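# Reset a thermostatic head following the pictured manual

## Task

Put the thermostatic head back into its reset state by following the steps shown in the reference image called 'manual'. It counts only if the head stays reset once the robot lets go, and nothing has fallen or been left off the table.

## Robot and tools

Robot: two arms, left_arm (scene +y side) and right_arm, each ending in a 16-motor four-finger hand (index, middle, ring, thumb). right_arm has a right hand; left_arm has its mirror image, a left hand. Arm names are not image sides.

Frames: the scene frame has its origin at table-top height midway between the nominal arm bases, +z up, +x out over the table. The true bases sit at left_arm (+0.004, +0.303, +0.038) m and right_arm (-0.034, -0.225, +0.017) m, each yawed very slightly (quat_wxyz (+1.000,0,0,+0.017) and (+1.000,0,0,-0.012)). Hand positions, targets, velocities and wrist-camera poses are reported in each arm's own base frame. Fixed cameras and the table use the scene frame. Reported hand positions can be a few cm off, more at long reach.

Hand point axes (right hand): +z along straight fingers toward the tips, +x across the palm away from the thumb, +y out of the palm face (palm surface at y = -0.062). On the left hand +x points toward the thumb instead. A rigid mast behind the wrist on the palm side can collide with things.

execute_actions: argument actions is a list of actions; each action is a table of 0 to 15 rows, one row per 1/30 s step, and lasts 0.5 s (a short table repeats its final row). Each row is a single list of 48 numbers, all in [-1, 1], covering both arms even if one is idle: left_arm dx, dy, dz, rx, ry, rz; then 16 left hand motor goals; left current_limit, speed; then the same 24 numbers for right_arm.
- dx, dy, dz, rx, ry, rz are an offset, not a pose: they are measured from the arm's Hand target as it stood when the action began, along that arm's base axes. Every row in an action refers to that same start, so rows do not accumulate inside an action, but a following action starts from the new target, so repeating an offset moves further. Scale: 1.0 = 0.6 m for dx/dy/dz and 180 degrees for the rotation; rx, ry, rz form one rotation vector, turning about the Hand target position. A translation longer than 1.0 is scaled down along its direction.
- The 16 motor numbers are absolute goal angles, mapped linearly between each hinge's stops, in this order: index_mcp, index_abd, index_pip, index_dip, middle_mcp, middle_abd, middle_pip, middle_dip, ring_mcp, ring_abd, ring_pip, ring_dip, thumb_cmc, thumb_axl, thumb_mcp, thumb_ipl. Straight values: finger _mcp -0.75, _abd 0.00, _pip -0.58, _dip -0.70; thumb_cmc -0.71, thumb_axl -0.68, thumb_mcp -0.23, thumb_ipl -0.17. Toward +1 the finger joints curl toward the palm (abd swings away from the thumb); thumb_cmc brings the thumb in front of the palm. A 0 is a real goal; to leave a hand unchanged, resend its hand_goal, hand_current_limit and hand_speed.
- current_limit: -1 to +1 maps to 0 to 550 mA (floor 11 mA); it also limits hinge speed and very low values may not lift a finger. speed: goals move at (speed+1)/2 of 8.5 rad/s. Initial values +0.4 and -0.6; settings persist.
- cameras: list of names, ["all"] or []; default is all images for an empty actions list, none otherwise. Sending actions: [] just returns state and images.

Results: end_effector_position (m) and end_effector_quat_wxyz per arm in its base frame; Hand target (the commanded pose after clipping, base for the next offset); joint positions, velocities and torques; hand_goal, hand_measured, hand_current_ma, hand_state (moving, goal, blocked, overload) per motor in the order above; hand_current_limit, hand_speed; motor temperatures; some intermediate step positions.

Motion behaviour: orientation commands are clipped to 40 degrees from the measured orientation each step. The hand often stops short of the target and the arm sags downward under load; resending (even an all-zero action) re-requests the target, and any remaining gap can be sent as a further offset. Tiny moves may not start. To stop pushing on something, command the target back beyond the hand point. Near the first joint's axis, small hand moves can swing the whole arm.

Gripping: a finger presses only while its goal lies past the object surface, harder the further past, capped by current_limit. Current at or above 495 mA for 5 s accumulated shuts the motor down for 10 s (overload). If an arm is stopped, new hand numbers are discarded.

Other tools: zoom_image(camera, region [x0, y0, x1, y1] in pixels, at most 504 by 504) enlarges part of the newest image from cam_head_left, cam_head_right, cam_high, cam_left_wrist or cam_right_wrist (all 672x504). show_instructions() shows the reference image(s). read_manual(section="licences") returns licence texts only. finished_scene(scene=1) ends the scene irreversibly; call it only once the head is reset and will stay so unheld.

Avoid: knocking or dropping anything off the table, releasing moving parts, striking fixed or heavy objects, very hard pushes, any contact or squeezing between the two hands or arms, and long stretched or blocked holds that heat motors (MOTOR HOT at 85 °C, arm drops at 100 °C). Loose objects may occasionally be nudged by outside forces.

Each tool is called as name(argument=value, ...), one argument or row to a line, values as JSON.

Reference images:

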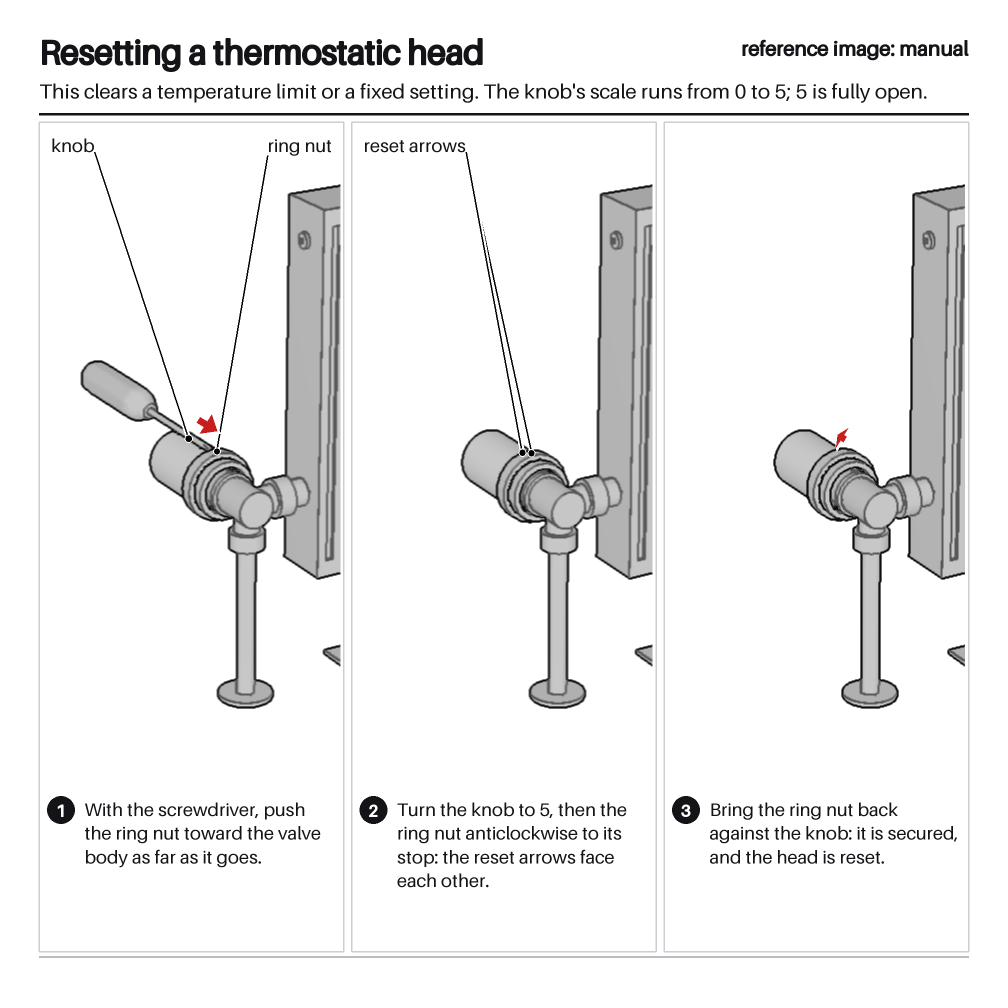

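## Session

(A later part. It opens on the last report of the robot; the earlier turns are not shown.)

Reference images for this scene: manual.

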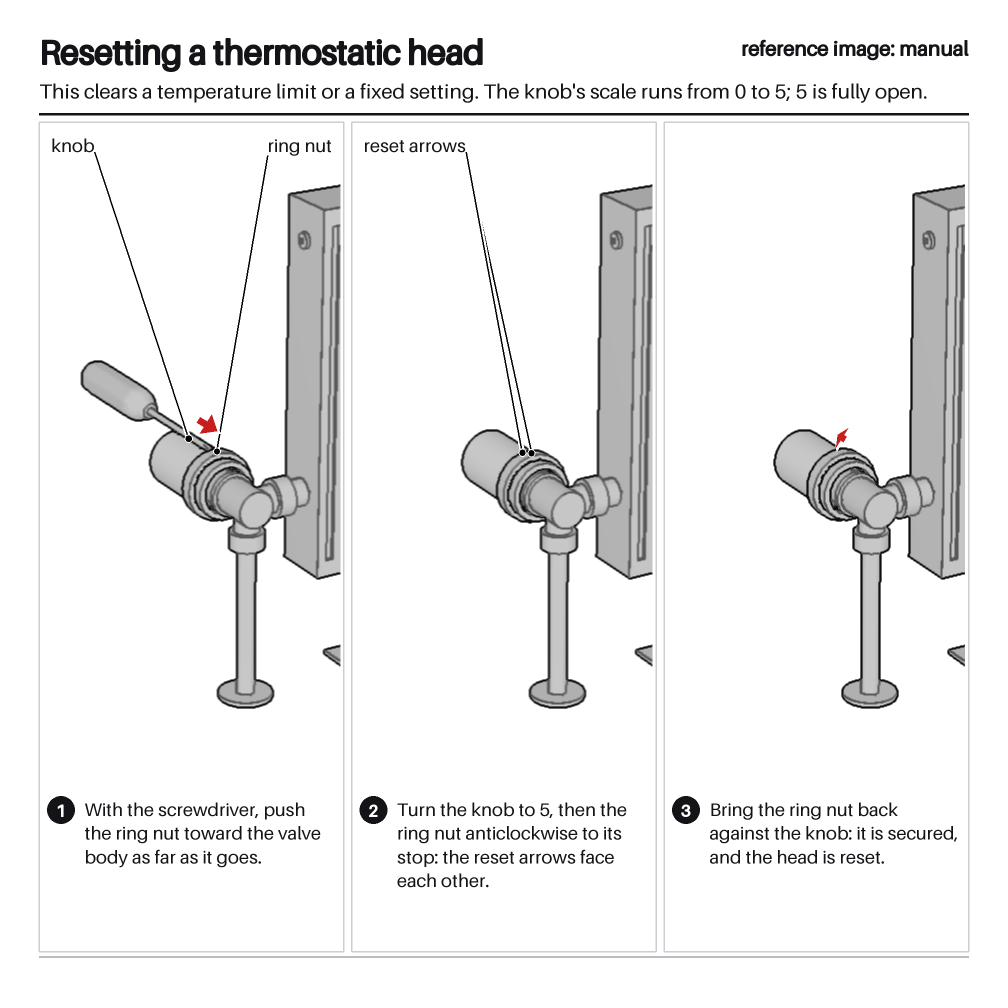

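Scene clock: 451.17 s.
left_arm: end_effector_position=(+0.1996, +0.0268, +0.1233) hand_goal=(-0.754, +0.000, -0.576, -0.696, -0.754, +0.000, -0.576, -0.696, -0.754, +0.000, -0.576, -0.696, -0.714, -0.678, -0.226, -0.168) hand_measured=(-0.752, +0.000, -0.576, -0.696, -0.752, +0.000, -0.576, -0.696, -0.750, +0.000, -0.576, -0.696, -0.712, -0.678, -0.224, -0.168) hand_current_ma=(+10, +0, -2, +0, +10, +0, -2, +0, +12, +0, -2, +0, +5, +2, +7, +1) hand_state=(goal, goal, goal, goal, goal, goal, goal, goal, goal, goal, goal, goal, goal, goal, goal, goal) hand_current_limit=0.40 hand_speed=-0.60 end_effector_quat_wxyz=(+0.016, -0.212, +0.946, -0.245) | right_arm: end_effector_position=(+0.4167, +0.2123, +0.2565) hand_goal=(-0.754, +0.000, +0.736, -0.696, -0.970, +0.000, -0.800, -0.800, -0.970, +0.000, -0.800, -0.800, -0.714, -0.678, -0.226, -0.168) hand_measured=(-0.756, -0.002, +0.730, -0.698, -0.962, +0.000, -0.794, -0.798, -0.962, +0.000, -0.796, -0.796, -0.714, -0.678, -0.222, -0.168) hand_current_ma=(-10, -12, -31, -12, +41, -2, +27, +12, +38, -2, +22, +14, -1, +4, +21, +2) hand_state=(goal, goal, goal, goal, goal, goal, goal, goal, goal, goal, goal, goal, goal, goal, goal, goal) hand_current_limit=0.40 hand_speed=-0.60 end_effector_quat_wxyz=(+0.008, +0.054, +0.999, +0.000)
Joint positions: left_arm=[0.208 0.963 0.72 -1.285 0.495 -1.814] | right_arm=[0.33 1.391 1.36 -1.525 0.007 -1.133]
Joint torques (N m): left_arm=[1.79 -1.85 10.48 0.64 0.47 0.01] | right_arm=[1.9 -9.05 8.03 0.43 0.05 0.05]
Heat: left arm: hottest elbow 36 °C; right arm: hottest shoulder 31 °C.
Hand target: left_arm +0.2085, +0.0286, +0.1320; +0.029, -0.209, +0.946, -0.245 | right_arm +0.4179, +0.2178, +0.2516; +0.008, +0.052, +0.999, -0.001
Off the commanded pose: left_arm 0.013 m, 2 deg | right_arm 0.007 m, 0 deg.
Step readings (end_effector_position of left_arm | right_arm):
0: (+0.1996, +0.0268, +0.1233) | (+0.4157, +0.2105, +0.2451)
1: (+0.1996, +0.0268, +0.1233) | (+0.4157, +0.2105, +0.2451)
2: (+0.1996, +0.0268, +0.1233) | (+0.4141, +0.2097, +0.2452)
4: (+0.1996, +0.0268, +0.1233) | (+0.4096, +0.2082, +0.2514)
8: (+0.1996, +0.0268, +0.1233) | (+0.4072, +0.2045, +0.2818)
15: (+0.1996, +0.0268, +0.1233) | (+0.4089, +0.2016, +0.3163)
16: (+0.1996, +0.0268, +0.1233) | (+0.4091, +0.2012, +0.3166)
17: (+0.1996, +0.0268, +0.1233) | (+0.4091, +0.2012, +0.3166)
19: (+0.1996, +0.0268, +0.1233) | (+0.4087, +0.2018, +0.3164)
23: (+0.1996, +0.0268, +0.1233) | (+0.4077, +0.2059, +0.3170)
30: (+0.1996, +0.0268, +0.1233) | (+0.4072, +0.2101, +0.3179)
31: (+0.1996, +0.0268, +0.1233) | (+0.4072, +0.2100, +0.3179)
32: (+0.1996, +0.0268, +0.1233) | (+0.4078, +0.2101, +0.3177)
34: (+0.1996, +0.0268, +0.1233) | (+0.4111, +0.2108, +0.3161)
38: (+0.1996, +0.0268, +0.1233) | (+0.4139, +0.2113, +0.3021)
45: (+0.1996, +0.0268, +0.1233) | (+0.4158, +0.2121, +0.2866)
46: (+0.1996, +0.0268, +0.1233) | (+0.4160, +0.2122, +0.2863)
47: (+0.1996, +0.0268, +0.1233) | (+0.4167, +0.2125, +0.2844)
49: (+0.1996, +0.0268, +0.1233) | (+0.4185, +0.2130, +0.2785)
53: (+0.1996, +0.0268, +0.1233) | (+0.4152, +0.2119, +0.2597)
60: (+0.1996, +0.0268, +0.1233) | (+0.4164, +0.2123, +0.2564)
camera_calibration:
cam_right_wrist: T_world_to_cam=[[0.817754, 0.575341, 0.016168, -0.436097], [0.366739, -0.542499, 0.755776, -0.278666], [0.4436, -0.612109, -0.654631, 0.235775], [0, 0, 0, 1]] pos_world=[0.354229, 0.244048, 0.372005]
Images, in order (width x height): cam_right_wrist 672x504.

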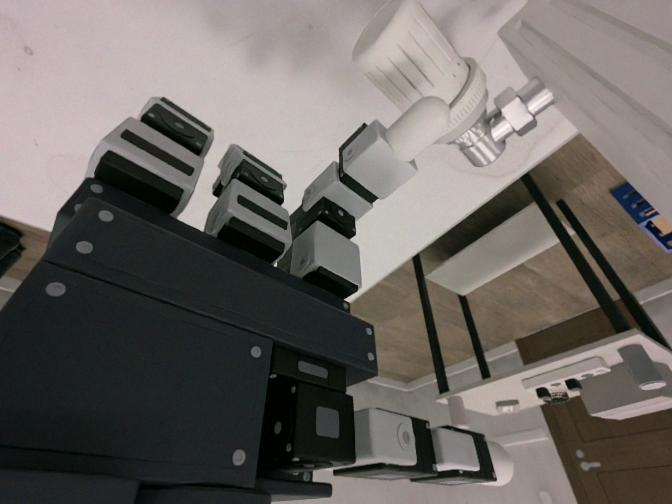

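execute_actions(
  actions=[
    [[0,0,0,0,0,0,-0.754,0,-0.576,-0.696,-0.754,0,-0.576,-0.696,-0.754,0,-0.576,-0.696,-0.714,-0.678,-0.226,-0.168,0.4,-0.6,0,0.013,-0.035,0,0,0,-0.754,0,0.737,-0.696,-0.97,0,-0.8,-0.8,-0.97,0,-0.8,-0.8,-0.714,-0.678,-0.226,-0.168,0.4,-0.6]],
    [[0,0,0,0,0,0,-0.754,0,-0.576,-0.696,-0.754,0,-0.576,-0.696,-0.754,0,-0.576,-0.696,-0.714,-0.678,-0.226,-0.168,0.4,-0.6,0,0,-0.017,0,0,0,-0.754,0,0.737,-0.696,-0.97,0,-0.8,-0.8,-0.97,0,-0.8,-0.8,-0.714,-0.678,-0.226,-0.168,0.4,-0.6]],
  ],
  cameras=["cam_right_wrist"],
)

zoom_image(
  camera="cam_right_wrist",
  region=[300, 0, 552, 252],
)

Scene clock: 467.80 s.
left_arm: end_effector_position=(+0.1996, +0.0268, +0.1233) hand_goal=(-0.754, +0.000, -0.576, -0.696, -0.754, +0.000, -0.576, -0.696, -0.754, +0.000, -0.576, -0.696, -0.714, -0.678, -0.226, -0.168) hand_measured=(-0.752, +0.000, -0.576, -0.696, -0.752, +0.000, -0.576, -0.696, -0.750, +0.000, -0.576, -0.696, -0.712, -0.678, -0.224, -0.168) hand_current_ma=(+10, +0, -2, +0, +10, +0, -2, +0, +12, +0, -2, +0, +5, +2, +7, +1) hand_state=(goal, goal, goal, goal, goal, goal, goal, goal, goal, goal, goal, goal, goal, goal, goal, goal) hand_current_limit=0.40 hand_speed=-0.60 end_effector_quat_wxyz=(+0.016, -0.212, +0.946, -0.245) | right_arm: end_effector_position=(+0.4168, +0.2210, +0.2292) hand_goal=(-0.754, +0.000, +0.736, -0.696, -0.970, +0.000, -0.800, -0.800, -0.970, +0.000, -0.800, -0.800, -0.714, -0.678, -0.226, -0.168) hand_measured=(-0.756, -0.002, +0.730, -0.698, -0.962, +0.000, -0.794, -0.798, -0.962, +0.000, -0.796, -0.796, -0.714, -0.678, -0.222, -0.168) hand_current_ma=(-10, -12, -31, -12, +41, -2, +27, +12, +38, -2, +22, +14, -1, +4, +21, +2) hand_state=(goal, goal, goal, goal, goal, goal, goal, goal, goal, goal, goal, goal, goal, goal, goal, goal) hand_current_limit=0.40 hand_speed=-0.60 end_effector_quat_wxyz=(+0.013, +0.053, +0.999, +0.001)
Joint positions: left_arm=[0.208 0.963 0.72 -1.285 0.495 -1.814] | right_arm=[0.35 1.398 1.295 -1.443 0.007 -1.115]
Joint torques (N m): left_arm=[1.2 -2.08 10.36 0.28 0.54 0.06] | right_arm=[1.85 -8.59 7.77 0.43 0.02 0.06]
Heat: left arm: hottest elbow 36 °C; right arm: hottest shoulder 32 °C.
Hand target: left_arm +0.2085, +0.0286, +0.1320; +0.029, -0.209, +0.946, -0.245 | right_arm +0.4180, +0.2256, +0.2205; +0.008, +0.052, +0.999, -0.001
Off the commanded pose: left_arm 0.013 m, 2 deg | right_arm 0.010 m, 1 deg.
Step readings (end_effector_position of left_arm | right_arm):
0: (+0.1996, +0.0268, +0.1233) | (+0.4167, +0.2123, +0.2565)
1: (+0.1996, +0.0268, +0.1233) | (+0.4168, +0.2124, +0.2565)
2: (+0.1996, +0.0268, +0.1233) | (+0.4171, +0.2131, +0.2555)
4: (+0.1996, +0.0268, +0.1233) | (+0.4183, +0.2147, +0.2522)
8: (+0.1996, +0.0268, +0.1233) | (+0.4157, +0.2183, +0.2416)
15: (+0.1996, +0.0268, +0.1233) | (+0.4161, +0.2208, +0.2381)
16: (+0.1996, +0.0268, +0.1233) | (+0.4164, +0.2209, +0.2382)
17: (+0.1996, +0.0268, +0.1233) | (+0.4166, +0.2210, +0.2377)
19: (+0.1996, +0.0268, +0.1233) | (+0.4175, +0.2212, +0.2360)
23: (+0.1996, +0.0268, +0.1233) | (+0.4164, +0.2208, +0.2306)
30: (+0.1996, +0.0268, +0.1233) | (+0.4167, +0.2209, +0.2292)
camera_calibration:
cam_right_wrist: T_world_to_cam=[[0.816442, 0.5769, 0.0246676, -0.442484], [0.361343, -0.543769, 0.75746, -0.251303], [0.450393, -0.609509, -0.652415, 0.219239], [0, 0, 0, 1]] pos_world=[0.353326, 0.252247, 0.344302]
Images, in order (width x height): cam_right_wrist 672x504.

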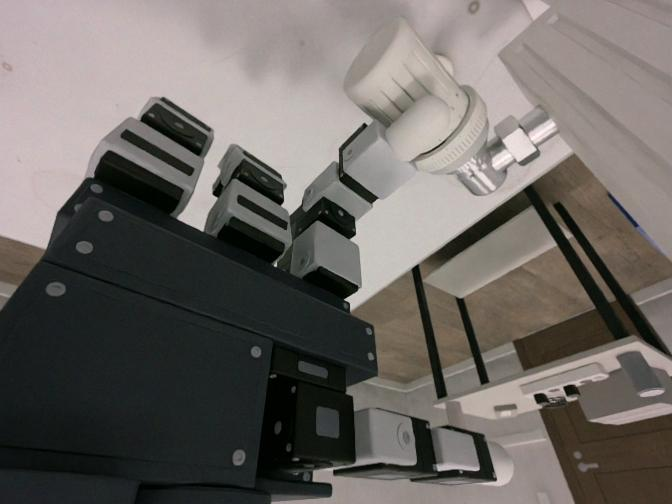

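Scaled by 2.000.

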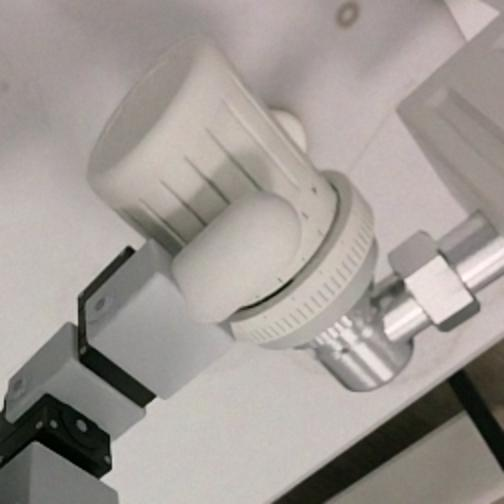

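execute_actions(
  actions=[
    [[0,0,0,0,0,0,-0.754,0,-0.576,-0.696,-0.754,0,-0.576,-0.696,-0.754,0,-0.576,-0.696,-0.714,-0.678,-0.226,-0.168,0.4,-0.6,0,0,-0.012,0,0,0,-0.754,0,0.737,-0.696,-0.97,0,-0.8,-0.8,-0.97,0,-0.8,-0.8,-0.714,-0.678,-0.226,-0.168,0.8,-0.6]],
    [[0,0,0,0,0,0,-0.754,0,-0.576,-0.696,-0.754,0,-0.576,-0.696,-0.754,0,-0.576,-0.696,-0.714,-0.678,-0.226,-0.168,0.4,-0.6,0.02,0,0,0,0,0,-0.754,0,0.737,-0.696,-0.97,0,-0.8,-0.8,-0.97,0,-0.8,-0.8,-0.714,-0.678,-0.226,-0.168,0.8,-0.6]],
  ],
  cameras=["cam_right_wrist"],
)

zoom_image(
  camera="cam_right_wrist",
  region=[350, 30, 530, 210],
)

Scene clock: 479.37 s.
left_arm: end_effector_position=(+0.1996, +0.0268, +0.1233) hand_goal=(-0.754, +0.000, -0.576, -0.696, -0.754, +0.000, -0.576, -0.696, -0.754, +0.000, -0.576, -0.696, -0.714, -0.678, -0.226, -0.168) hand_measured=(-0.752, +0.000, -0.576, -0.696, -0.752, +0.000, -0.576, -0.696, -0.750, +0.000, -0.576, -0.696, -0.712, -0.678, -0.224, -0.168) hand_current_ma=(+10, +0, -2, +0, +10, +0, -2, +0, +12, +0, -2, +0, +5, +2, +7, +1) hand_state=(goal, goal, goal, goal, goal, goal, goal, goal, goal, goal, goal, goal, goal, goal, goal, goal) hand_current_limit=0.40 hand_speed=-0.60 end_effector_quat_wxyz=(+0.016, -0.212, +0.946, -0.245) | right_arm: end_effector_position=(+0.4178, +0.2215, +0.2165) hand_goal=(-0.754, +0.000, +0.736, -0.696, -0.970, +0.000, -0.800, -0.800, -0.970, +0.000, -0.800, -0.800, -0.714, -0.678, -0.226, -0.168) hand_measured=(-0.744, +0.008, +0.762, -0.686, -0.962, +0.000, -0.794, -0.798, -0.962, +0.000, -0.796, -0.796, -0.714, -0.678, -0.222, -0.168) hand_current_ma=(+49, +36, +126, +45, +41, -2, +27, +12, +38, -2, +22, +14, -1, +4, +21, +2) hand_state=(goal, goal, blocked, goal, goal, goal, goal, goal, goal, goal, goal, goal, goal, goal, goal, goal) hand_current_limit=0.80 hand_speed=-0.60 end_effector_quat_wxyz=(+0.007, +0.051, +0.999, -0.001)
Joint positions: left_arm=[0.208 0.963 0.72 -1.285 0.495 -1.814] | right_arm=[0.35 1.413 1.279 -1.425 0.007 -1.118]
Joint torques (N m): left_arm=[1.85 -3.19 10.5 0.27 0.54 -0.06] | right_arm=[0.97 -7.24 9.92 0.38 0.01 -0.01]
Heat: left arm: hottest elbow 36 °C; right arm: hottest shoulder 31 °C.
Hand target: left_arm +0.2085, +0.0286, +0.1320; +0.029, -0.209, +0.946, -0.245 | right_arm +0.4300, +0.2256, +0.2132; +0.008, +0.052, +0.999, -0.001
Off the commanded pose: left_arm 0.013 m, 2 deg | right_arm 0.013 m, 0 deg.
Step readings (end_effector_position of left_arm | right_arm):
0: (+0.1996, +0.0268, +0.1233) | (+0.4168, +0.2210, +0.2292)
1: (+0.1996, +0.0268, +0.1233) | (+0.4168, +0.2210, +0.2292)
2: (+0.1996, +0.0268, +0.1233) | (+0.4169, +0.2210, +0.2288)
4: (+0.1996, +0.0268, +0.1233) | (+0.4174, +0.2212, +0.2277)
8: (+0.1996, +0.0268, +0.1233) | (+0.4166, +0.2209, +0.2234)
15: (+0.1996, +0.0268, +0.1233) | (+0.4170, +0.2210, +0.2223)
16: (+0.1996, +0.0268, +0.1233) | (+0.4170, +0.2210, +0.2223)
17: (+0.1996, +0.0268, +0.1233) | (+0.4171, +0.2211, +0.2218)
19: (+0.1996, +0.0268, +0.1233) | (+0.4174, +0.2211, +0.2200)
23: (+0.1996, +0.0268, +0.1233) | (+0.4179, +0.2215, +0.2168)
30: (+0.1996, +0.0268, +0.1233) | (+0.4178, +0.2215, +0.2165)
camera_calibration:
cam_right_wrist: T_world_to_cam=[[0.814931, 0.579425, 0.0123889, -0.440606], [0.371959, -0.539296, 0.755517, -0.246745], [0.444447, -0.611086, -0.655012, 0.214236], [0, 0, 0, 1]] pos_world=[0.355626, 0.253146, 0.332206]
Images, in order (width x height): cam_right_wrist 672x504.

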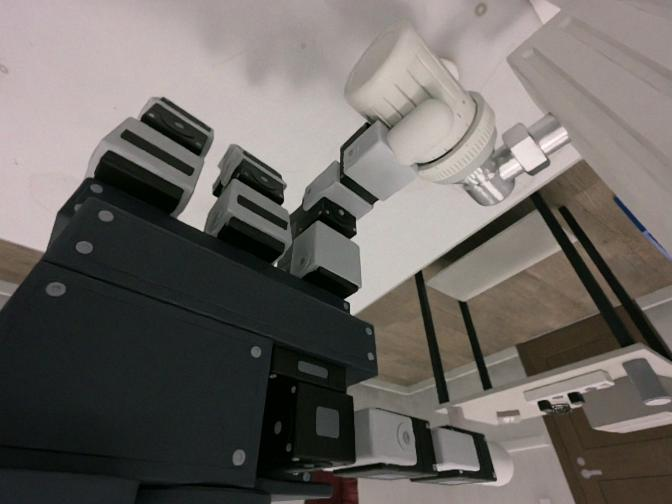

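Scaled by 2.800.

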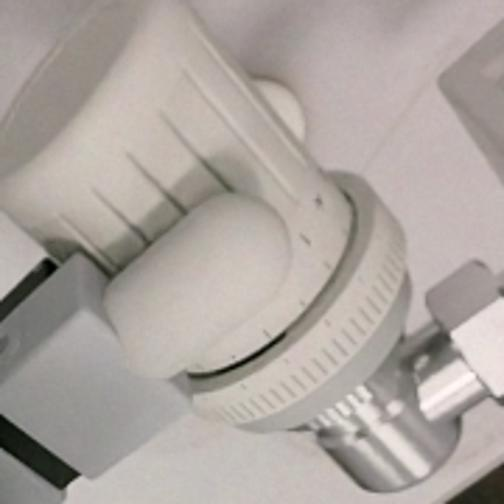

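execute_actions(
  actions=[
    [[0,0,0,0,0,0,-0.754,0,-0.576,-0.696,-0.754,0,-0.576,-0.696,-0.754,0,-0.576,-0.696,-0.714,-0.678,-0.226,-0.168,0.4,-0.6,0,0,0.012,0,0,0,-0.754,0,0.737,-0.696,-0.97,0,-0.8,-0.8,-0.97,0,-0.8,-0.8,-0.714,-0.678,-0.226,-0.168,0.8,-0.6]],
    [[0,0,0,0,0,0,-0.754,0,-0.576,-0.696,-0.754,0,-0.576,-0.696,-0.754,0,-0.576,-0.696,-0.714,-0.678,-0.226,-0.168,0.4,-0.6,0.01,0,0,0,0,0,-0.754,0,0.737,-0.696,-0.97,0,-0.8,-0.8,-0.97,0,-0.8,-0.8,-0.714,-0.678,-0.226,-0.168,0.8,-0.6]],
  ],
  cameras=["cam_right_wrist"],
)

zoom_image(
  camera="cam_right_wrist",
  region=[350, 30, 530, 210],
)

Scene clock: 492.47 s.
left_arm: end_effector_position=(+0.1996, +0.0268, +0.1233) hand_goal=(-0.754, +0.000, -0.576, -0.696, -0.754, +0.000, -0.576, -0.696, -0.754, +0.000, -0.576, -0.696, -0.714, -0.678, -0.226, -0.168) hand_measured=(-0.752, +0.000, -0.576, -0.696, -0.752, +0.000, -0.576, -0.696, -0.750, +0.000, -0.576, -0.696, -0.712, -0.678, -0.224, -0.168) hand_current_ma=(+10, +0, -2, +0, +10, +0, -2, +0, +12, +0, -2, +0, +5, +2, +7, +1) hand_state=(goal, goal, goal, goal, goal, goal, goal, goal, goal, goal, goal, goal, goal, goal, goal, goal) hand_current_limit=0.40 hand_speed=-0.60 end_effector_quat_wxyz=(+0.016, -0.212, +0.946, -0.245) | right_arm: end_effector_position=(+0.4179, +0.2215, +0.2159) hand_goal=(-0.754, +0.000, +0.736, -0.696, -0.970, +0.000, -0.800, -0.800, -0.970, +0.000, -0.800, -0.800, -0.714, -0.678, -0.226, -0.168) hand_measured=(-0.742, +0.008, +0.764, -0.686, -0.962, +0.000, -0.794, -0.798, -0.962, +0.000, -0.796, -0.796, -0.714, -0.678, -0.222, -0.168) hand_current_ma=(+63, +36, +136, +50, +41, -2, +27, +12, +38, -2, +22, +14, -1, +4, +21, +2) hand_state=(goal, goal, blocked, goal, goal, goal, goal, goal, goal, goal, goal, goal, goal, goal, goal, goal) hand_current_limit=0.80 hand_speed=-0.60 end_effector_quat_wxyz=(+0.002, +0.051, +0.999, -0.004)
Joint positions: left_arm=[0.208 0.963 0.72 -1.285 0.495 -1.814] | right_arm=[0.35 1.421 1.286 -1.436 0.008 -1.119]
Joint torques (N m): left_arm=[1.55 -2.14 10.67 0.2 0.54 0.03] | right_arm=[0.67 -7.18 11.67 0.08 -0.02 -0.05]
Heat: left arm: hottest elbow 36 °C; right arm: hottest shoulder 31 °C.
Hand target: left_arm +0.2085, +0.0286, +0.1320; +0.029, -0.209, +0.946, -0.245 | right_arm +0.4360, +0.2256, +0.2205; +0.008, +0.052, +0.999, -0.001
Off the commanded pose: left_arm 0.013 m, 2 deg | right_arm 0.019 m, 1 deg.
Step readings (end_effector_position of left_arm | right_arm):
0: (+0.1996, +0.0268, +0.1233) | (+0.4178, +0.2215, +0.2165)
1: (+0.1996, +0.0268, +0.1233) | (+0.4178, +0.2215, +0.2165)
2: (+0.1996, +0.0268, +0.1233) | (+0.4177, +0.2215, +0.2165)
4: (+0.1996, +0.0268, +0.1233) | (+0.4176, +0.2214, +0.2164)
8: (+0.1996, +0.0268, +0.1233) | (+0.4174, +0.2213, +0.2164)
15: (+0.1996, +0.0268, +0.1233) | (+0.4174, +0.2213, +0.2164)
16: (+0.1996, +0.0268, +0.1233) | (+0.4174, +0.2213, +0.2164)
17: (+0.1996, +0.0268, +0.1233) | (+0.4174, +0.2213, +0.2160)
19: (+0.1996, +0.0268, +0.1233) | (+0.4176, +0.2214, +0.2161)
23: (+0.1996, +0.0268, +0.1233) | (+0.4179, +0.2215, +0.2159)
30: (+0.1996, +0.0268, +0.1233) | (+0.4178, +0.2214, +0.2157)
camera_calibration:
cam_right_wrist: T_world_to_cam=[[0.814374, 0.580336, 0.0019657, -0.438386], [0.379867, -0.535614, 0.754201, -0.250145], [0.438743, -0.613455, -0.656641, 0.216994], [0, 0, 0, 1]] pos_world=[0.356828, 0.253546, 0.332009]
Images, in order (width x height): cam_right_wrist 672x504.

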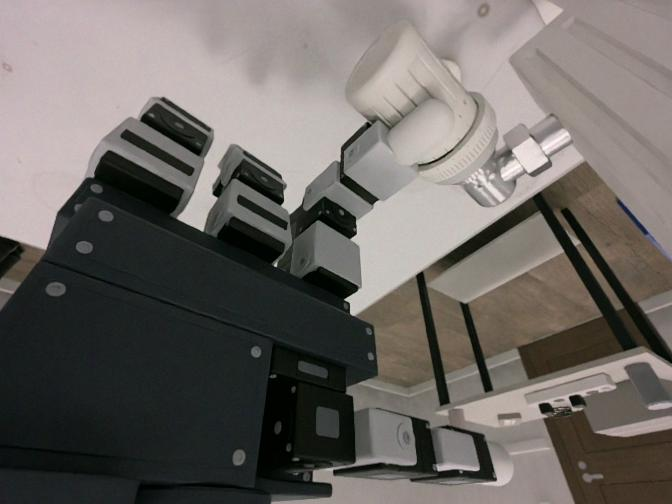

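Scaled by 2.800.

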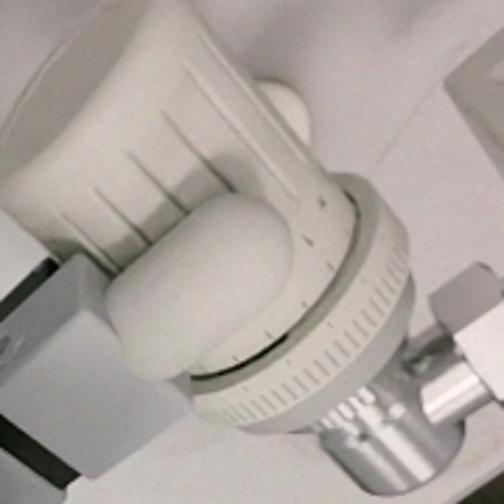

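execute_actions(
  actions=[
    [[0,0,0,0,0,0,-0.754,0,-0.576,-0.696,-0.754,0,-0.576,-0.696,-0.754,0,-0.576,-0.696,-0.714,-0.678,-0.226,-0.168,0.4,-0.6,0,0,0.015,0,0,0,-0.754,0,0.737,-0.696,-0.97,0,-0.8,-0.8,-0.97,0,-0.8,-0.8,-0.714,-0.678,-0.226,-0.168,0.8,-0.6]],
  ],
  cameras=["cam_right_wrist"],
)

zoom_image(
  camera="cam_right_wrist",
  region=[350, 30, 530, 210],
)

Scene clock: 505.43 s.
left_arm: end_effector_position=(+0.1996, +0.0268, +0.1233) hand_goal=(-0.754, +0.000, -0.576, -0.696, -0.754, +0.000, -0.576, -0.696, -0.754, +0.000, -0.576, -0.696, -0.714, -0.678, -0.226, -0.168) hand_measured=(-0.752, +0.000, -0.576, -0.696, -0.752, +0.000, -0.576, -0.696, -0.750, +0.000, -0.576, -0.696, -0.712, -0.678, -0.224, -0.168) hand_current_ma=(+10, +0, -2, +0, +10, +0, -2, +0, +12, +0, -2, +0, +5, +2, +7, +1) hand_state=(goal, goal, goal, goal, goal, goal, goal, goal, goal, goal, goal, goal, goal, goal, goal, goal) hand_current_limit=0.40 hand_speed=-0.60 end_effector_quat_wxyz=(+0.016, -0.212, +0.946, -0.245) | right_arm: end_effector_position=(+0.4183, +0.2216, +0.2172) hand_goal=(-0.754, +0.000, +0.736, -0.696, -0.970, +0.000, -0.800, -0.800, -0.970, +0.000, -0.800, -0.800, -0.714, -0.678, -0.226, -0.168) hand_measured=(-0.742, +0.008, +0.762, -0.686, -0.962, +0.000, -0.794, -0.798, -0.962, +0.000, -0.796, -0.796, -0.714, -0.678, -0.222, -0.168) hand_current_ma=(+61, +36, +119, +50, +41, -2, +27, +12, +38, -2, +22, +14, -1, +4, +21, +2) hand_state=(goal, goal, blocked, goal, goal, goal, goal, goal, goal, goal, goal, goal, goal, goal, goal, goal) hand_current_limit=0.80 hand_speed=-0.60 end_effector_quat_wxyz=(-0.003, +0.051, +0.999, -0.006)
Joint positions: left_arm=[0.208 0.963 0.72 -1.285 0.495 -1.814] | right_arm=[0.35 1.429 1.3 -1.453 0.008 -1.119]
Joint torques (N m): left_arm=[1.2 -2.02 10.54 0.62 0.51 0.06] | right_arm=[0.67 -8.18 12.12 -0.17 -0.01 -0.05]
Heat: left arm: hottest elbow 37 °C; right arm: hottest elbow 33 °C.
Hand target: left_arm +0.2085, +0.0286, +0.1320; +0.029, -0.209, +0.946, -0.245 | right_arm +0.4360, +0.2256, +0.2294; +0.008, +0.052, +0.999, -0.001
Off the commanded pose: left_arm 0.013 m, 2 deg | right_arm 0.022 m, 1 deg.
Step readings (end_effector_position of left_arm | right_arm):
0: (+0.1996, +0.0268, +0.1233) | (+0.4179, +0.2215, +0.2159)
1: (+0.1996, +0.0268, +0.1233) | (+0.4178, +0.2214, +0.2159)
2: (+0.1996, +0.0268, +0.1233) | (+0.4178, +0.2214, +0.2161)
4: (+0.1996, +0.0268, +0.1233) | (+0.4181, +0.2216, +0.2167)
8: (+0.1996, +0.0268, +0.1233) | (+0.4183, +0.2216, +0.2170)
15: (+0.1996, +0.0268, +0.1233) | (+0.4184, +0.2217, +0.2172)
camera_calibration:
cam_right_wrist: T_world_to_cam=[[0.814285, 0.580389, -0.00940101, -0.436311], [0.388269, -0.532559, 0.752083, -0.254912], [0.431493, -0.61606, -0.659002, 0.22185], [0, 0, 0, 1]] pos_world=[0.35853, 0.254147, 0.333813]
Images, in order (width x height): cam_right_wrist 672x504.

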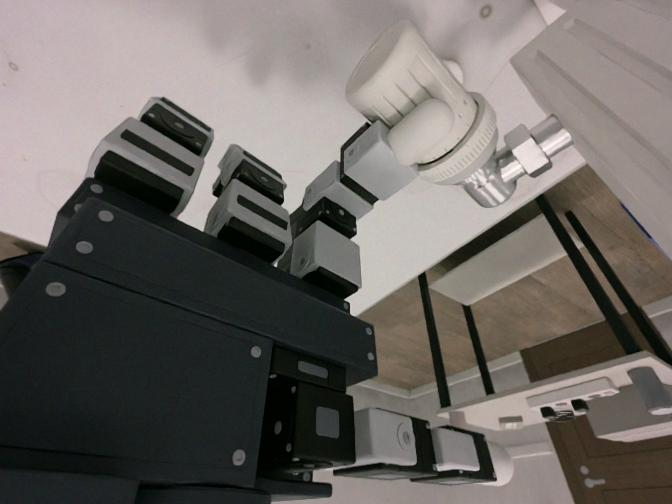

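Scaled by 2.800.

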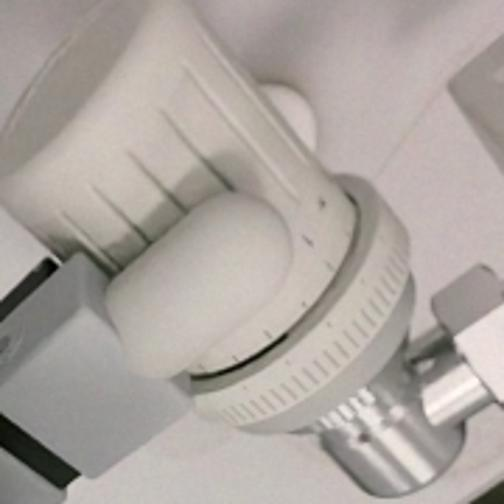

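execute_actions(
  actions=[
    [[0,0,0,0,0,0,-0.754,0,-0.576,-0.696,-0.754,0,-0.576,-0.696,-0.754,0,-0.576,-0.696,-0.714,-0.678,-0.226,-0.168,0.4,-0.6,0,0,0.015,0,0,0,-0.754,0,0.737,-0.696,-0.97,0,-0.8,-0.8,-0.97,0,-0.8,-0.8,-0.714,-0.678,-0.226,-0.168,0.8,-0.6]],
  ],
  cameras=["cam_right_wrist"],
)

zoom_image(
  camera="cam_right_wrist",
  region=[350, 30, 530, 210],
)

Scene clock: 517.60 s.
left_arm: end_effector_position=(+0.1996, +0.0268, +0.1233) hand_goal=(-0.754, +0.000, -0.576, -0.696, -0.754, +0.000, -0.576, -0.696, -0.754, +0.000, -0.576, -0.696, -0.714, -0.678, -0.226, -0.168) hand_measured=(-0.752, +0.000, -0.576, -0.696, -0.752, +0.000, -0.576, -0.696, -0.750, +0.000, -0.576, -0.696, -0.712, -0.678, -0.224, -0.168) hand_current_ma=(+10, +0, -2, +0, +10, +0, -2, +0, +12, +0, -2, +0, +5, +2, +7, +1) hand_state=(goal, goal, goal, goal, goal, goal, goal, goal, goal, goal, goal, goal, goal, goal, goal, goal) hand_current_limit=0.40 hand_speed=-0.60 end_effector_quat_wxyz=(+0.016, -0.212, +0.946, -0.245) | right_arm: end_effector_position=(+0.4197, +0.2222, +0.2223) hand_goal=(-0.754, +0.000, +0.736, -0.696, -0.970, +0.000, -0.800, -0.800, -0.970, +0.000, -0.800, -0.800, -0.714, -0.678, -0.226, -0.168) hand_measured=(-0.752, +0.004, +0.736, -0.694, -0.962, +0.000, -0.794, -0.798, -0.962, +0.000, -0.796, -0.796, -0.714, -0.678, -0.222, -0.168) hand_current_ma=(+5, +12, +1, +10, +41, -2, +27, +12, +38, -2, +22, +14, -1, +4, +21, +2) hand_state=(goal, goal, goal, goal, goal, goal, goal, goal, goal, goal, goal, goal, goal, goal, goal, goal) hand_current_limit=0.80 hand_speed=-0.60 end_effector_quat_wxyz=(-0.005, +0.051, +0.999, -0.006)
Joint positions: left_arm=[0.208 0.963 0.72 -1.285 0.495 -1.814] | right_arm=[0.35 1.433 1.318 -1.471 0.008 -1.119]
Joint torques (N m): left_arm=[1.03 -2.43 10.76 0.38 0.53 0.01] | right_arm=[0.73 -9.17 12.34 -0.38 -0.02 -0.05]
Heat: left arm: hottest elbow 37 °C; right arm: hottest elbow 33 °C.
Hand target: left_arm +0.2085, +0.0286, +0.1320; +0.029, -0.209, +0.946, -0.245 | right_arm +0.4359, +0.2256, +0.2384; +0.008, +0.052, +0.999, -0.001
Off the commanded pose: left_arm 0.013 m, 2 deg | right_arm 0.023 m, 2 deg.
Step readings (end_effector_position of left_arm | right_arm):
0: (+0.1996, +0.0268, +0.1233) | (+0.4183, +0.2216, +0.2172)
1: (+0.1996, +0.0268, +0.1233) | (+0.4182, +0.2216, +0.2171)
2: (+0.1996, +0.0268, +0.1233) | (+0.4183, +0.2216, +0.2177)
4: (+0.1996, +0.0268, +0.1233) | (+0.4186, +0.2217, +0.2189)
8: (+0.1996, +0.0268, +0.1233) | (+0.4197, +0.2222, +0.2217)
15: (+0.1996, +0.0268, +0.1233) | (+0.4198, +0.2222, +0.2226)
camera_calibration:
cam_right_wrist: T_world_to_cam=[[0.814285, 0.58032, -0.0129924, -0.436817], [0.391035, -0.53187, 0.751136, -0.260038], [0.428989, -0.61672, -0.660019, 0.226456], [0, 0, 0, 1]] pos_world=[0.360231, 0.254847, 0.339114]
Images, in order (width x height): cam_right_wrist 672x504.

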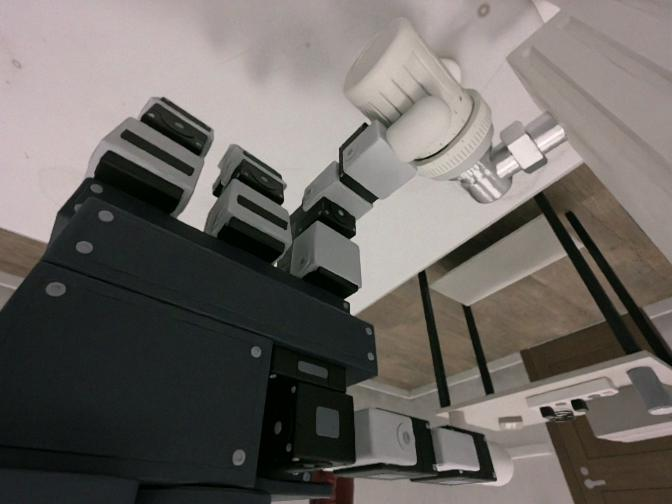

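Scaled by 2.800.

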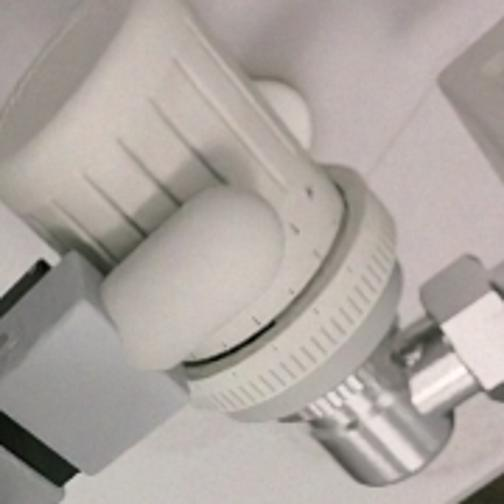

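execute_actions(
  actions=[
    [[0,0,0,0,0,0,-0.754,0,-0.576,-0.696,-0.754,0,-0.576,-0.696,-0.754,0,-0.576,-0.696,-0.714,-0.678,-0.226,-0.168,0.4,-0.6,0.02,0,-0.01,0,0,0,-0.754,0,0.737,-0.696,-0.97,0,-0.8,-0.8,-0.97,0,-0.8,-0.8,-0.714,-0.678,-0.226,-0.168,0.8,-0.6]],
  ],
  cameras=["cam_right_wrist"],
)

zoom_image(
  camera="cam_right_wrist",
  region=[350, 30, 530, 210],
)

Scene clock: 545.93 s.
left_arm: end_effector_position=(+0.1996, +0.0268, +0.1233) hand_goal=(-0.754, +0.000, -0.576, -0.696, -0.754, +0.000, -0.576, -0.696, -0.754, +0.000, -0.576, -0.696, -0.714, -0.678, -0.226, -0.168) hand_measured=(-0.752, +0.000, -0.576, -0.696, -0.752, +0.000, -0.576, -0.696, -0.750, +0.000, -0.576, -0.696, -0.712, -0.678, -0.224, -0.168) hand_current_ma=(+10, +0, -2, +0, +10, +0, -2, +0, +12, +0, -2, +0, +5, +2, +7, +1) hand_state=(goal, goal, goal, goal, goal, goal, goal, goal, goal, goal, goal, goal, goal, goal, goal, goal) hand_current_limit=0.40 hand_speed=-0.60 end_effector_quat_wxyz=(+0.016, -0.212, +0.946, -0.245) | right_arm: end_effector_position=(+0.4254, +0.2230, +0.2197) hand_goal=(-0.754, +0.000, +0.736, -0.696, -0.970, +0.000, -0.800, -0.800, -0.970, +0.000, -0.800, -0.800, -0.714, -0.678, -0.226, -0.168) hand_measured=(-0.754, +0.010, +0.746, -0.692, -0.962, +0.000, -0.794, -0.798, -0.962, +0.000, -0.796, -0.796, -0.714, -0.678, -0.222, -0.168) hand_current_ma=(+4, +39, +47, +17, +41, -2, +27, +12, +38, -2, +22, +14, -1, +4, +21, +2) hand_state=(goal, goal, goal, goal, goal, goal, goal, goal, goal, goal, goal, goal, goal, goal, goal, goal) hand_current_limit=0.80 hand_speed=-0.60 end_effector_quat_wxyz=(-0.008, +0.047, +0.999, -0.008)
Joint positions: left_arm=[0.208 0.963 0.72 -1.285 0.495 -1.814] | right_arm=[0.347 1.454 1.334 -1.473 0.009 -1.13]
Joint torques (N m): left_arm=[0.67 -1.44 10.76 0.24 0.53 -0.01] | right_arm=[0.21 -8.47 12.41 0.18 -0.04 -0.04]
Heat: left arm: hottest elbow 37 °C; right arm: hottest elbow 36 °C.
Hand target: left_arm +0.2085, +0.0286, +0.1320; +0.029, -0.209, +0.946, -0.245 | right_arm +0.4479, +0.2257, +0.2324; +0.008, +0.052, +0.999, -0.001
Off the commanded pose: left_arm 0.013 m, 2 deg | right_arm 0.026 m, 2 deg.
Step readings (end_effector_position of left_arm | right_arm):
0: (+0.1996, +0.0268, +0.1233) | (+0.4197, +0.2222, +0.2223)
1: (+0.1996, +0.0268, +0.1233) | (+0.4197, +0.2222, +0.2221)
2: (+0.1996, +0.0268, +0.1233) | (+0.4201, +0.2223, +0.2221)
4: (+0.1996, +0.0268, +0.1233) | (+0.4219, +0.2231, +0.2215)
8: (+0.1996, +0.0268, +0.1233) | (+0.4251, +0.2232, +0.2198)
15: (+0.1996, +0.0268, +0.1233) | (+0.4254, +0.2230, +0.2199)
camera_calibration:
cam_right_wrist: T_world_to_cam=[[0.810126, 0.58593, -0.0195631, -0.439992], [0.399259, -0.526979, 0.750257, -0.264407], [0.429288, -0.615613, -0.660857, 0.222666], [0, 0, 0, 1]] pos_world=[0.366427, 0.255544, 0.336916]
Images, in order (width x height): cam_right_wrist 672x504.

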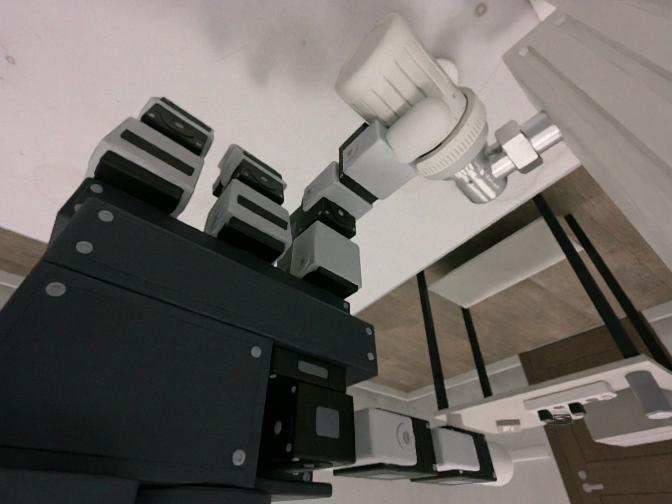

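Scaled by 2.800.

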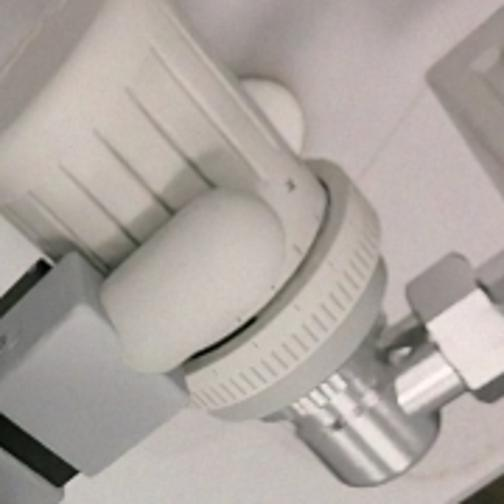

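execute_actions(
  actions=[
    [[0,0,0,0,0,0,-0.754,0,-0.576,-0.696,-0.754,0,-0.576,-0.696,-0.754,0,-0.576,-0.696,-0.714,-0.678,-0.226,-0.168,0.4,-0.6,0.02,0,0,0,0,0,-0.754,0,0.737,-0.696,-0.97,0,-0.8,-0.8,-0.97,0,-0.8,-0.8,-0.714,-0.678,-0.226,-0.168,0.8,-0.6]],
  ],
  cameras=["cam_right_wrist"],
)

zoom_image(
  camera="cam_right_wrist",
  region=[350, 30, 530, 210],
)

Scene clock: 564.57 s.
left_arm: end_effector_position=(+0.1996, +0.0268, +0.1233) hand_goal=(-0.754, +0.000, -0.576, -0.696, -0.754, +0.000, -0.576, -0.696, -0.754, +0.000, -0.576, -0.696, -0.714, -0.678, -0.226, -0.168) hand_measured=(-0.752, +0.000, -0.576, -0.696, -0.752, +0.000, -0.576, -0.696, -0.750, +0.000, -0.576, -0.696, -0.712, -0.678, -0.224, -0.168) hand_current_ma=(+10, +0, -2, +0, +10, +0, -2, +0, +12, +0, -2, +0, +5, +2, +7, +1) hand_state=(goal, goal, goal, goal, goal, goal, goal, goal, goal, goal, goal, goal, goal, goal, goal, goal) hand_current_limit=0.40 hand_speed=-0.60 end_effector_quat_wxyz=(+0.016, -0.212, +0.946, -0.245) | right_arm: end_effector_position=(+0.4326, +0.2220, +0.2203) hand_goal=(-0.754, +0.000, +0.736, -0.696, -0.970, +0.000, -0.800, -0.800, -0.970, +0.000, -0.800, -0.800, -0.714, -0.678, -0.226, -0.168) hand_measured=(-0.758, +0.014, +0.748, -0.692, -0.962, +0.000, -0.794, -0.798, -0.962, +0.000, -0.796, -0.796, -0.714, -0.678, -0.222, -0.168) hand_current_ma=(-20, +61, +58, +18, +41, -2, +27, +12, +38, -2, +22, +14, -1, +4, +21, +2) hand_state=(goal, goal, goal, goal, goal, goal, goal, goal, goal, goal, goal, goal, goal, goal, goal, goal) hand_current_limit=0.80 hand_speed=-0.60 end_effector_quat_wxyz=(-0.012, +0.045, +0.999, -0.009)
Joint positions: left_arm=[0.208 0.963 0.72 -1.285 0.495 -1.814] | right_arm=[0.338 1.477 1.361 -1.486 0.008 -1.143]
Joint torques (N m): left_arm=[0.91 -1.79 10.56 0.64 0.49 0.02] | right_arm=[0.32 -8.35 12.67 0.51 -0.01 0]
Heat: left arm: hottest elbow 37 °C; right arm: hottest elbow 36 °C.
Hand target: left_arm +0.2085, +0.0286, +0.1320; +0.029, -0.209, +0.946, -0.245 | right_arm +0.4599, +0.2256, +0.2323; +0.008, +0.052, +0.999, -0.001
Off the commanded pose: left_arm 0.013 m, 2 deg | right_arm 0.030 m, 3 deg.
Step readings (end_effector_position of left_arm | right_arm):
0: (+0.1996, +0.0268, +0.1233) | (+0.4254, +0.2230, +0.2197)
1: (+0.1996, +0.0268, +0.1233) | (+0.4254, +0.2228, +0.2197)
2: (+0.1996, +0.0268, +0.1233) | (+0.4260, +0.2229, +0.2200)
4: (+0.1996, +0.0268, +0.1233) | (+0.4289, +0.2224, +0.2203)
8: (+0.1996, +0.0268, +0.1233) | (+0.4326, +0.2220, +0.2202)
15: (+0.1996, +0.0268, +0.1233) | (+0.4325, +0.2220, +0.2204)
camera_calibration:
cam_right_wrist: T_world_to_cam=[[0.807489, 0.589232, -0.02769, -0.443112], [0.407927, -0.523887, 0.747755, -0.272057], [0.426095, -0.6151, -0.663397, 0.221221], [0, 0, 0, 1]] pos_world=[0.374527, 0.254642, 0.337919]
Images, in order (width x height): cam_right_wrist 672x504.

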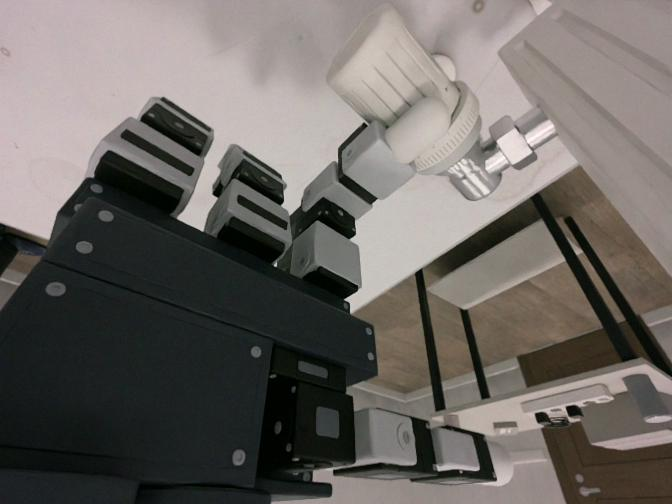

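Scaled by 2.800.

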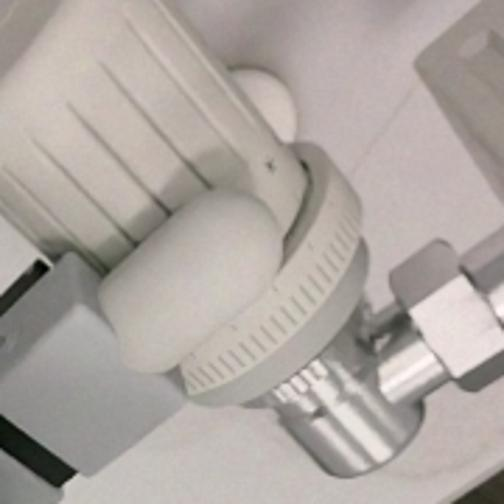

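execute_actions(
  actions=[],
)

zoom_image(
  camera="cam_head_left",
  region=[270, 120, 370, 220],
)

zoom_image(
  camera="cam_high",
  region=[270, 170, 380, 300],
)

Scene clock: 575.93 s.
left_arm: end_effector_position=(+0.1996, +0.0268, +0.1233) hand_goal=(-0.754, +0.000, -0.576, -0.696, -0.754, +0.000, -0.576, -0.696, -0.754, +0.000, -0.576, -0.696, -0.714, -0.678, -0.226, -0.168) hand_measured=(-0.752, +0.000, -0.576, -0.696, -0.752, +0.000, -0.576, -0.696, -0.750, +0.000, -0.576, -0.696, -0.712, -0.678, -0.224, -0.168) hand_current_ma=(+10, +0, -2, +0, +10, +0, -2, +0, +12, +0, -2, +0, +5, +2, +7, +1) hand_state=(goal, goal, goal, goal, goal, goal, goal, goal, goal, goal, goal, goal, goal, goal, goal, goal) hand_current_limit=0.40 hand_speed=-0.60 end_effector_quat_wxyz=(+0.016, -0.212, +0.946, -0.245) | right_arm: end_effector_position=(+0.4327, +0.2221, +0.2205) hand_goal=(-0.754, +0.000, +0.736, -0.696, -0.970, +0.000, -0.800, -0.800, -0.970, +0.000, -0.800, -0.800, -0.714, -0.678, -0.226, -0.168) hand_measured=(-0.758, +0.014, +0.748, -0.692, -0.962, +0.000, -0.794, -0.798, -0.962, +0.000, -0.796, -0.796, -0.714, -0.678, -0.222, -0.168) hand_current_ma=(-20, +61, +58, +18, +41, -2, +27, +12, +38, -2, +22, +14, -1, +4, +21, +2) hand_state=(goal, goal, goal, goal, goal, goal, goal, goal, goal, goal, goal, goal, goal, goal, goal, goal) hand_current_limit=0.80 hand_speed=-0.60 end_effector_quat_wxyz=(-0.012, +0.045, +0.999, -0.009)
Joint positions: left_arm=[0.208 0.963 0.72 -1.285 0.495 -1.814] | right_arm=[0.338 1.477 1.362 -1.486 0.008 -1.143]
Joint velocities: within noise
Joint torques (N m): left_arm=[1.73 -1.9 10.43 0.38 0.45 0] | right_arm=[0.32 -8.29 12.7 0.51 -0.02 0.01]
Motor temperatures (°C): left_arm=[22 26 37 24 24 24] | right_arm=[24 31 35 24 23 27]
Heat: left arm: hottest elbow 37 °C; right arm: hottest elbow 35 °C.
Hand target: left_arm +0.2085, +0.0286, +0.1320; +0.029, -0.209, +0.946, -0.245 | right_arm +0.4600, +0.2257, +0.2325; +0.008, +0.052, +0.999, -0.001
Off the commanded pose: left_arm 0.013 m, 2 deg | right_arm 0.030 m, 3 deg.
camera_calibration:
cam_right_wrist: T_world_to_cam=[[0.807241, 0.589586, -0.0273927, -0.443288], [0.407937, -0.523789, 0.747819, -0.272223], [0.426555, -0.614845, -0.663338, 0.220987], [0, 0, 0, 1]] pos_world=[0.374626, 0.254642, 0.338019]

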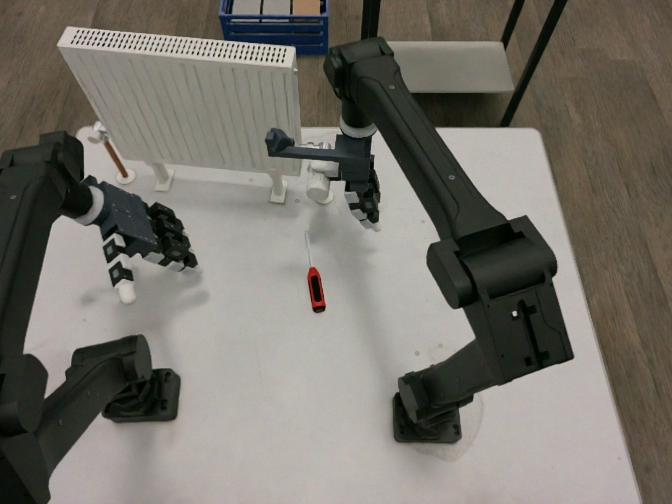

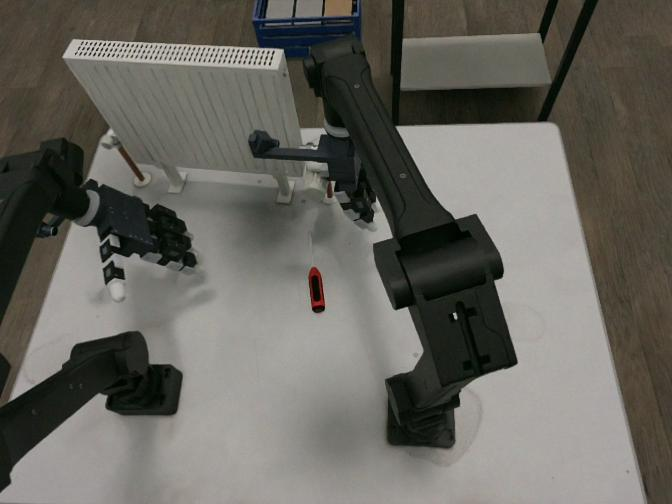

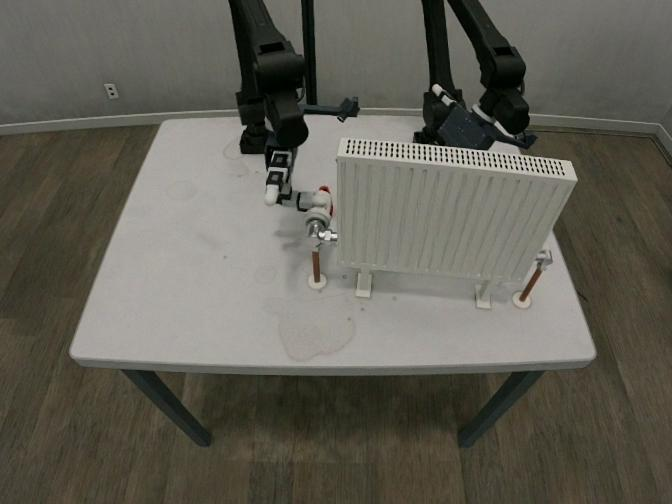

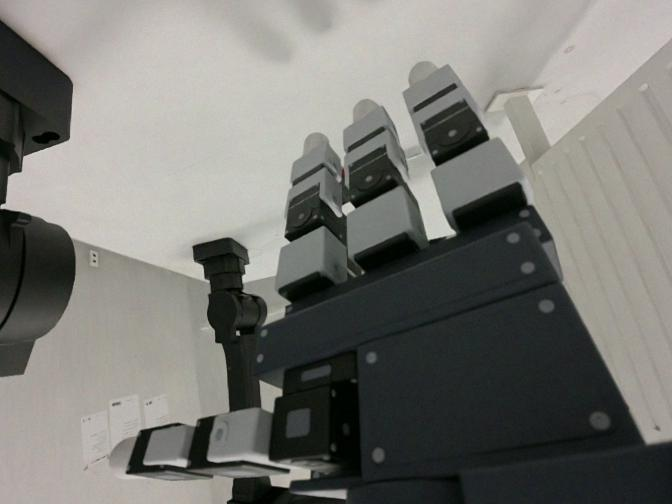

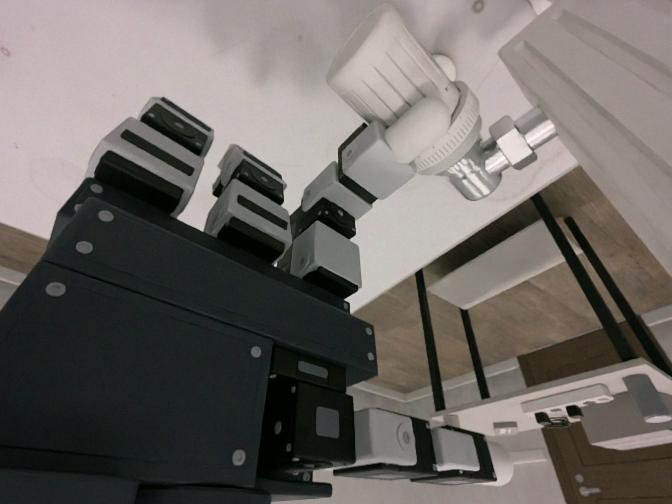

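Scaled by 5.040.

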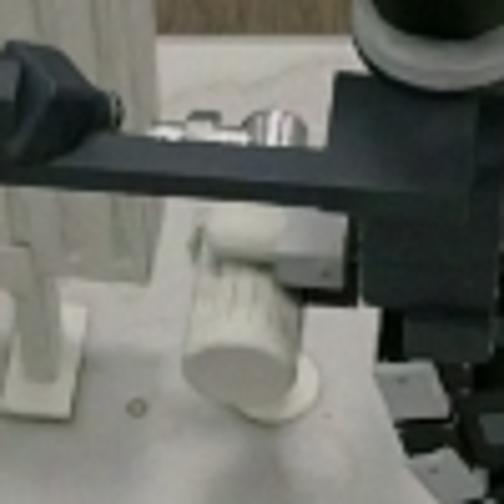

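Scaled by 3.877.

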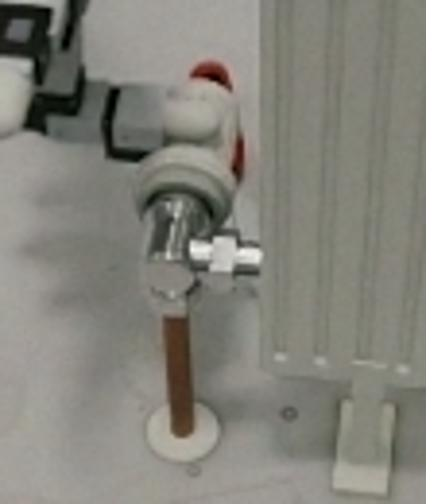

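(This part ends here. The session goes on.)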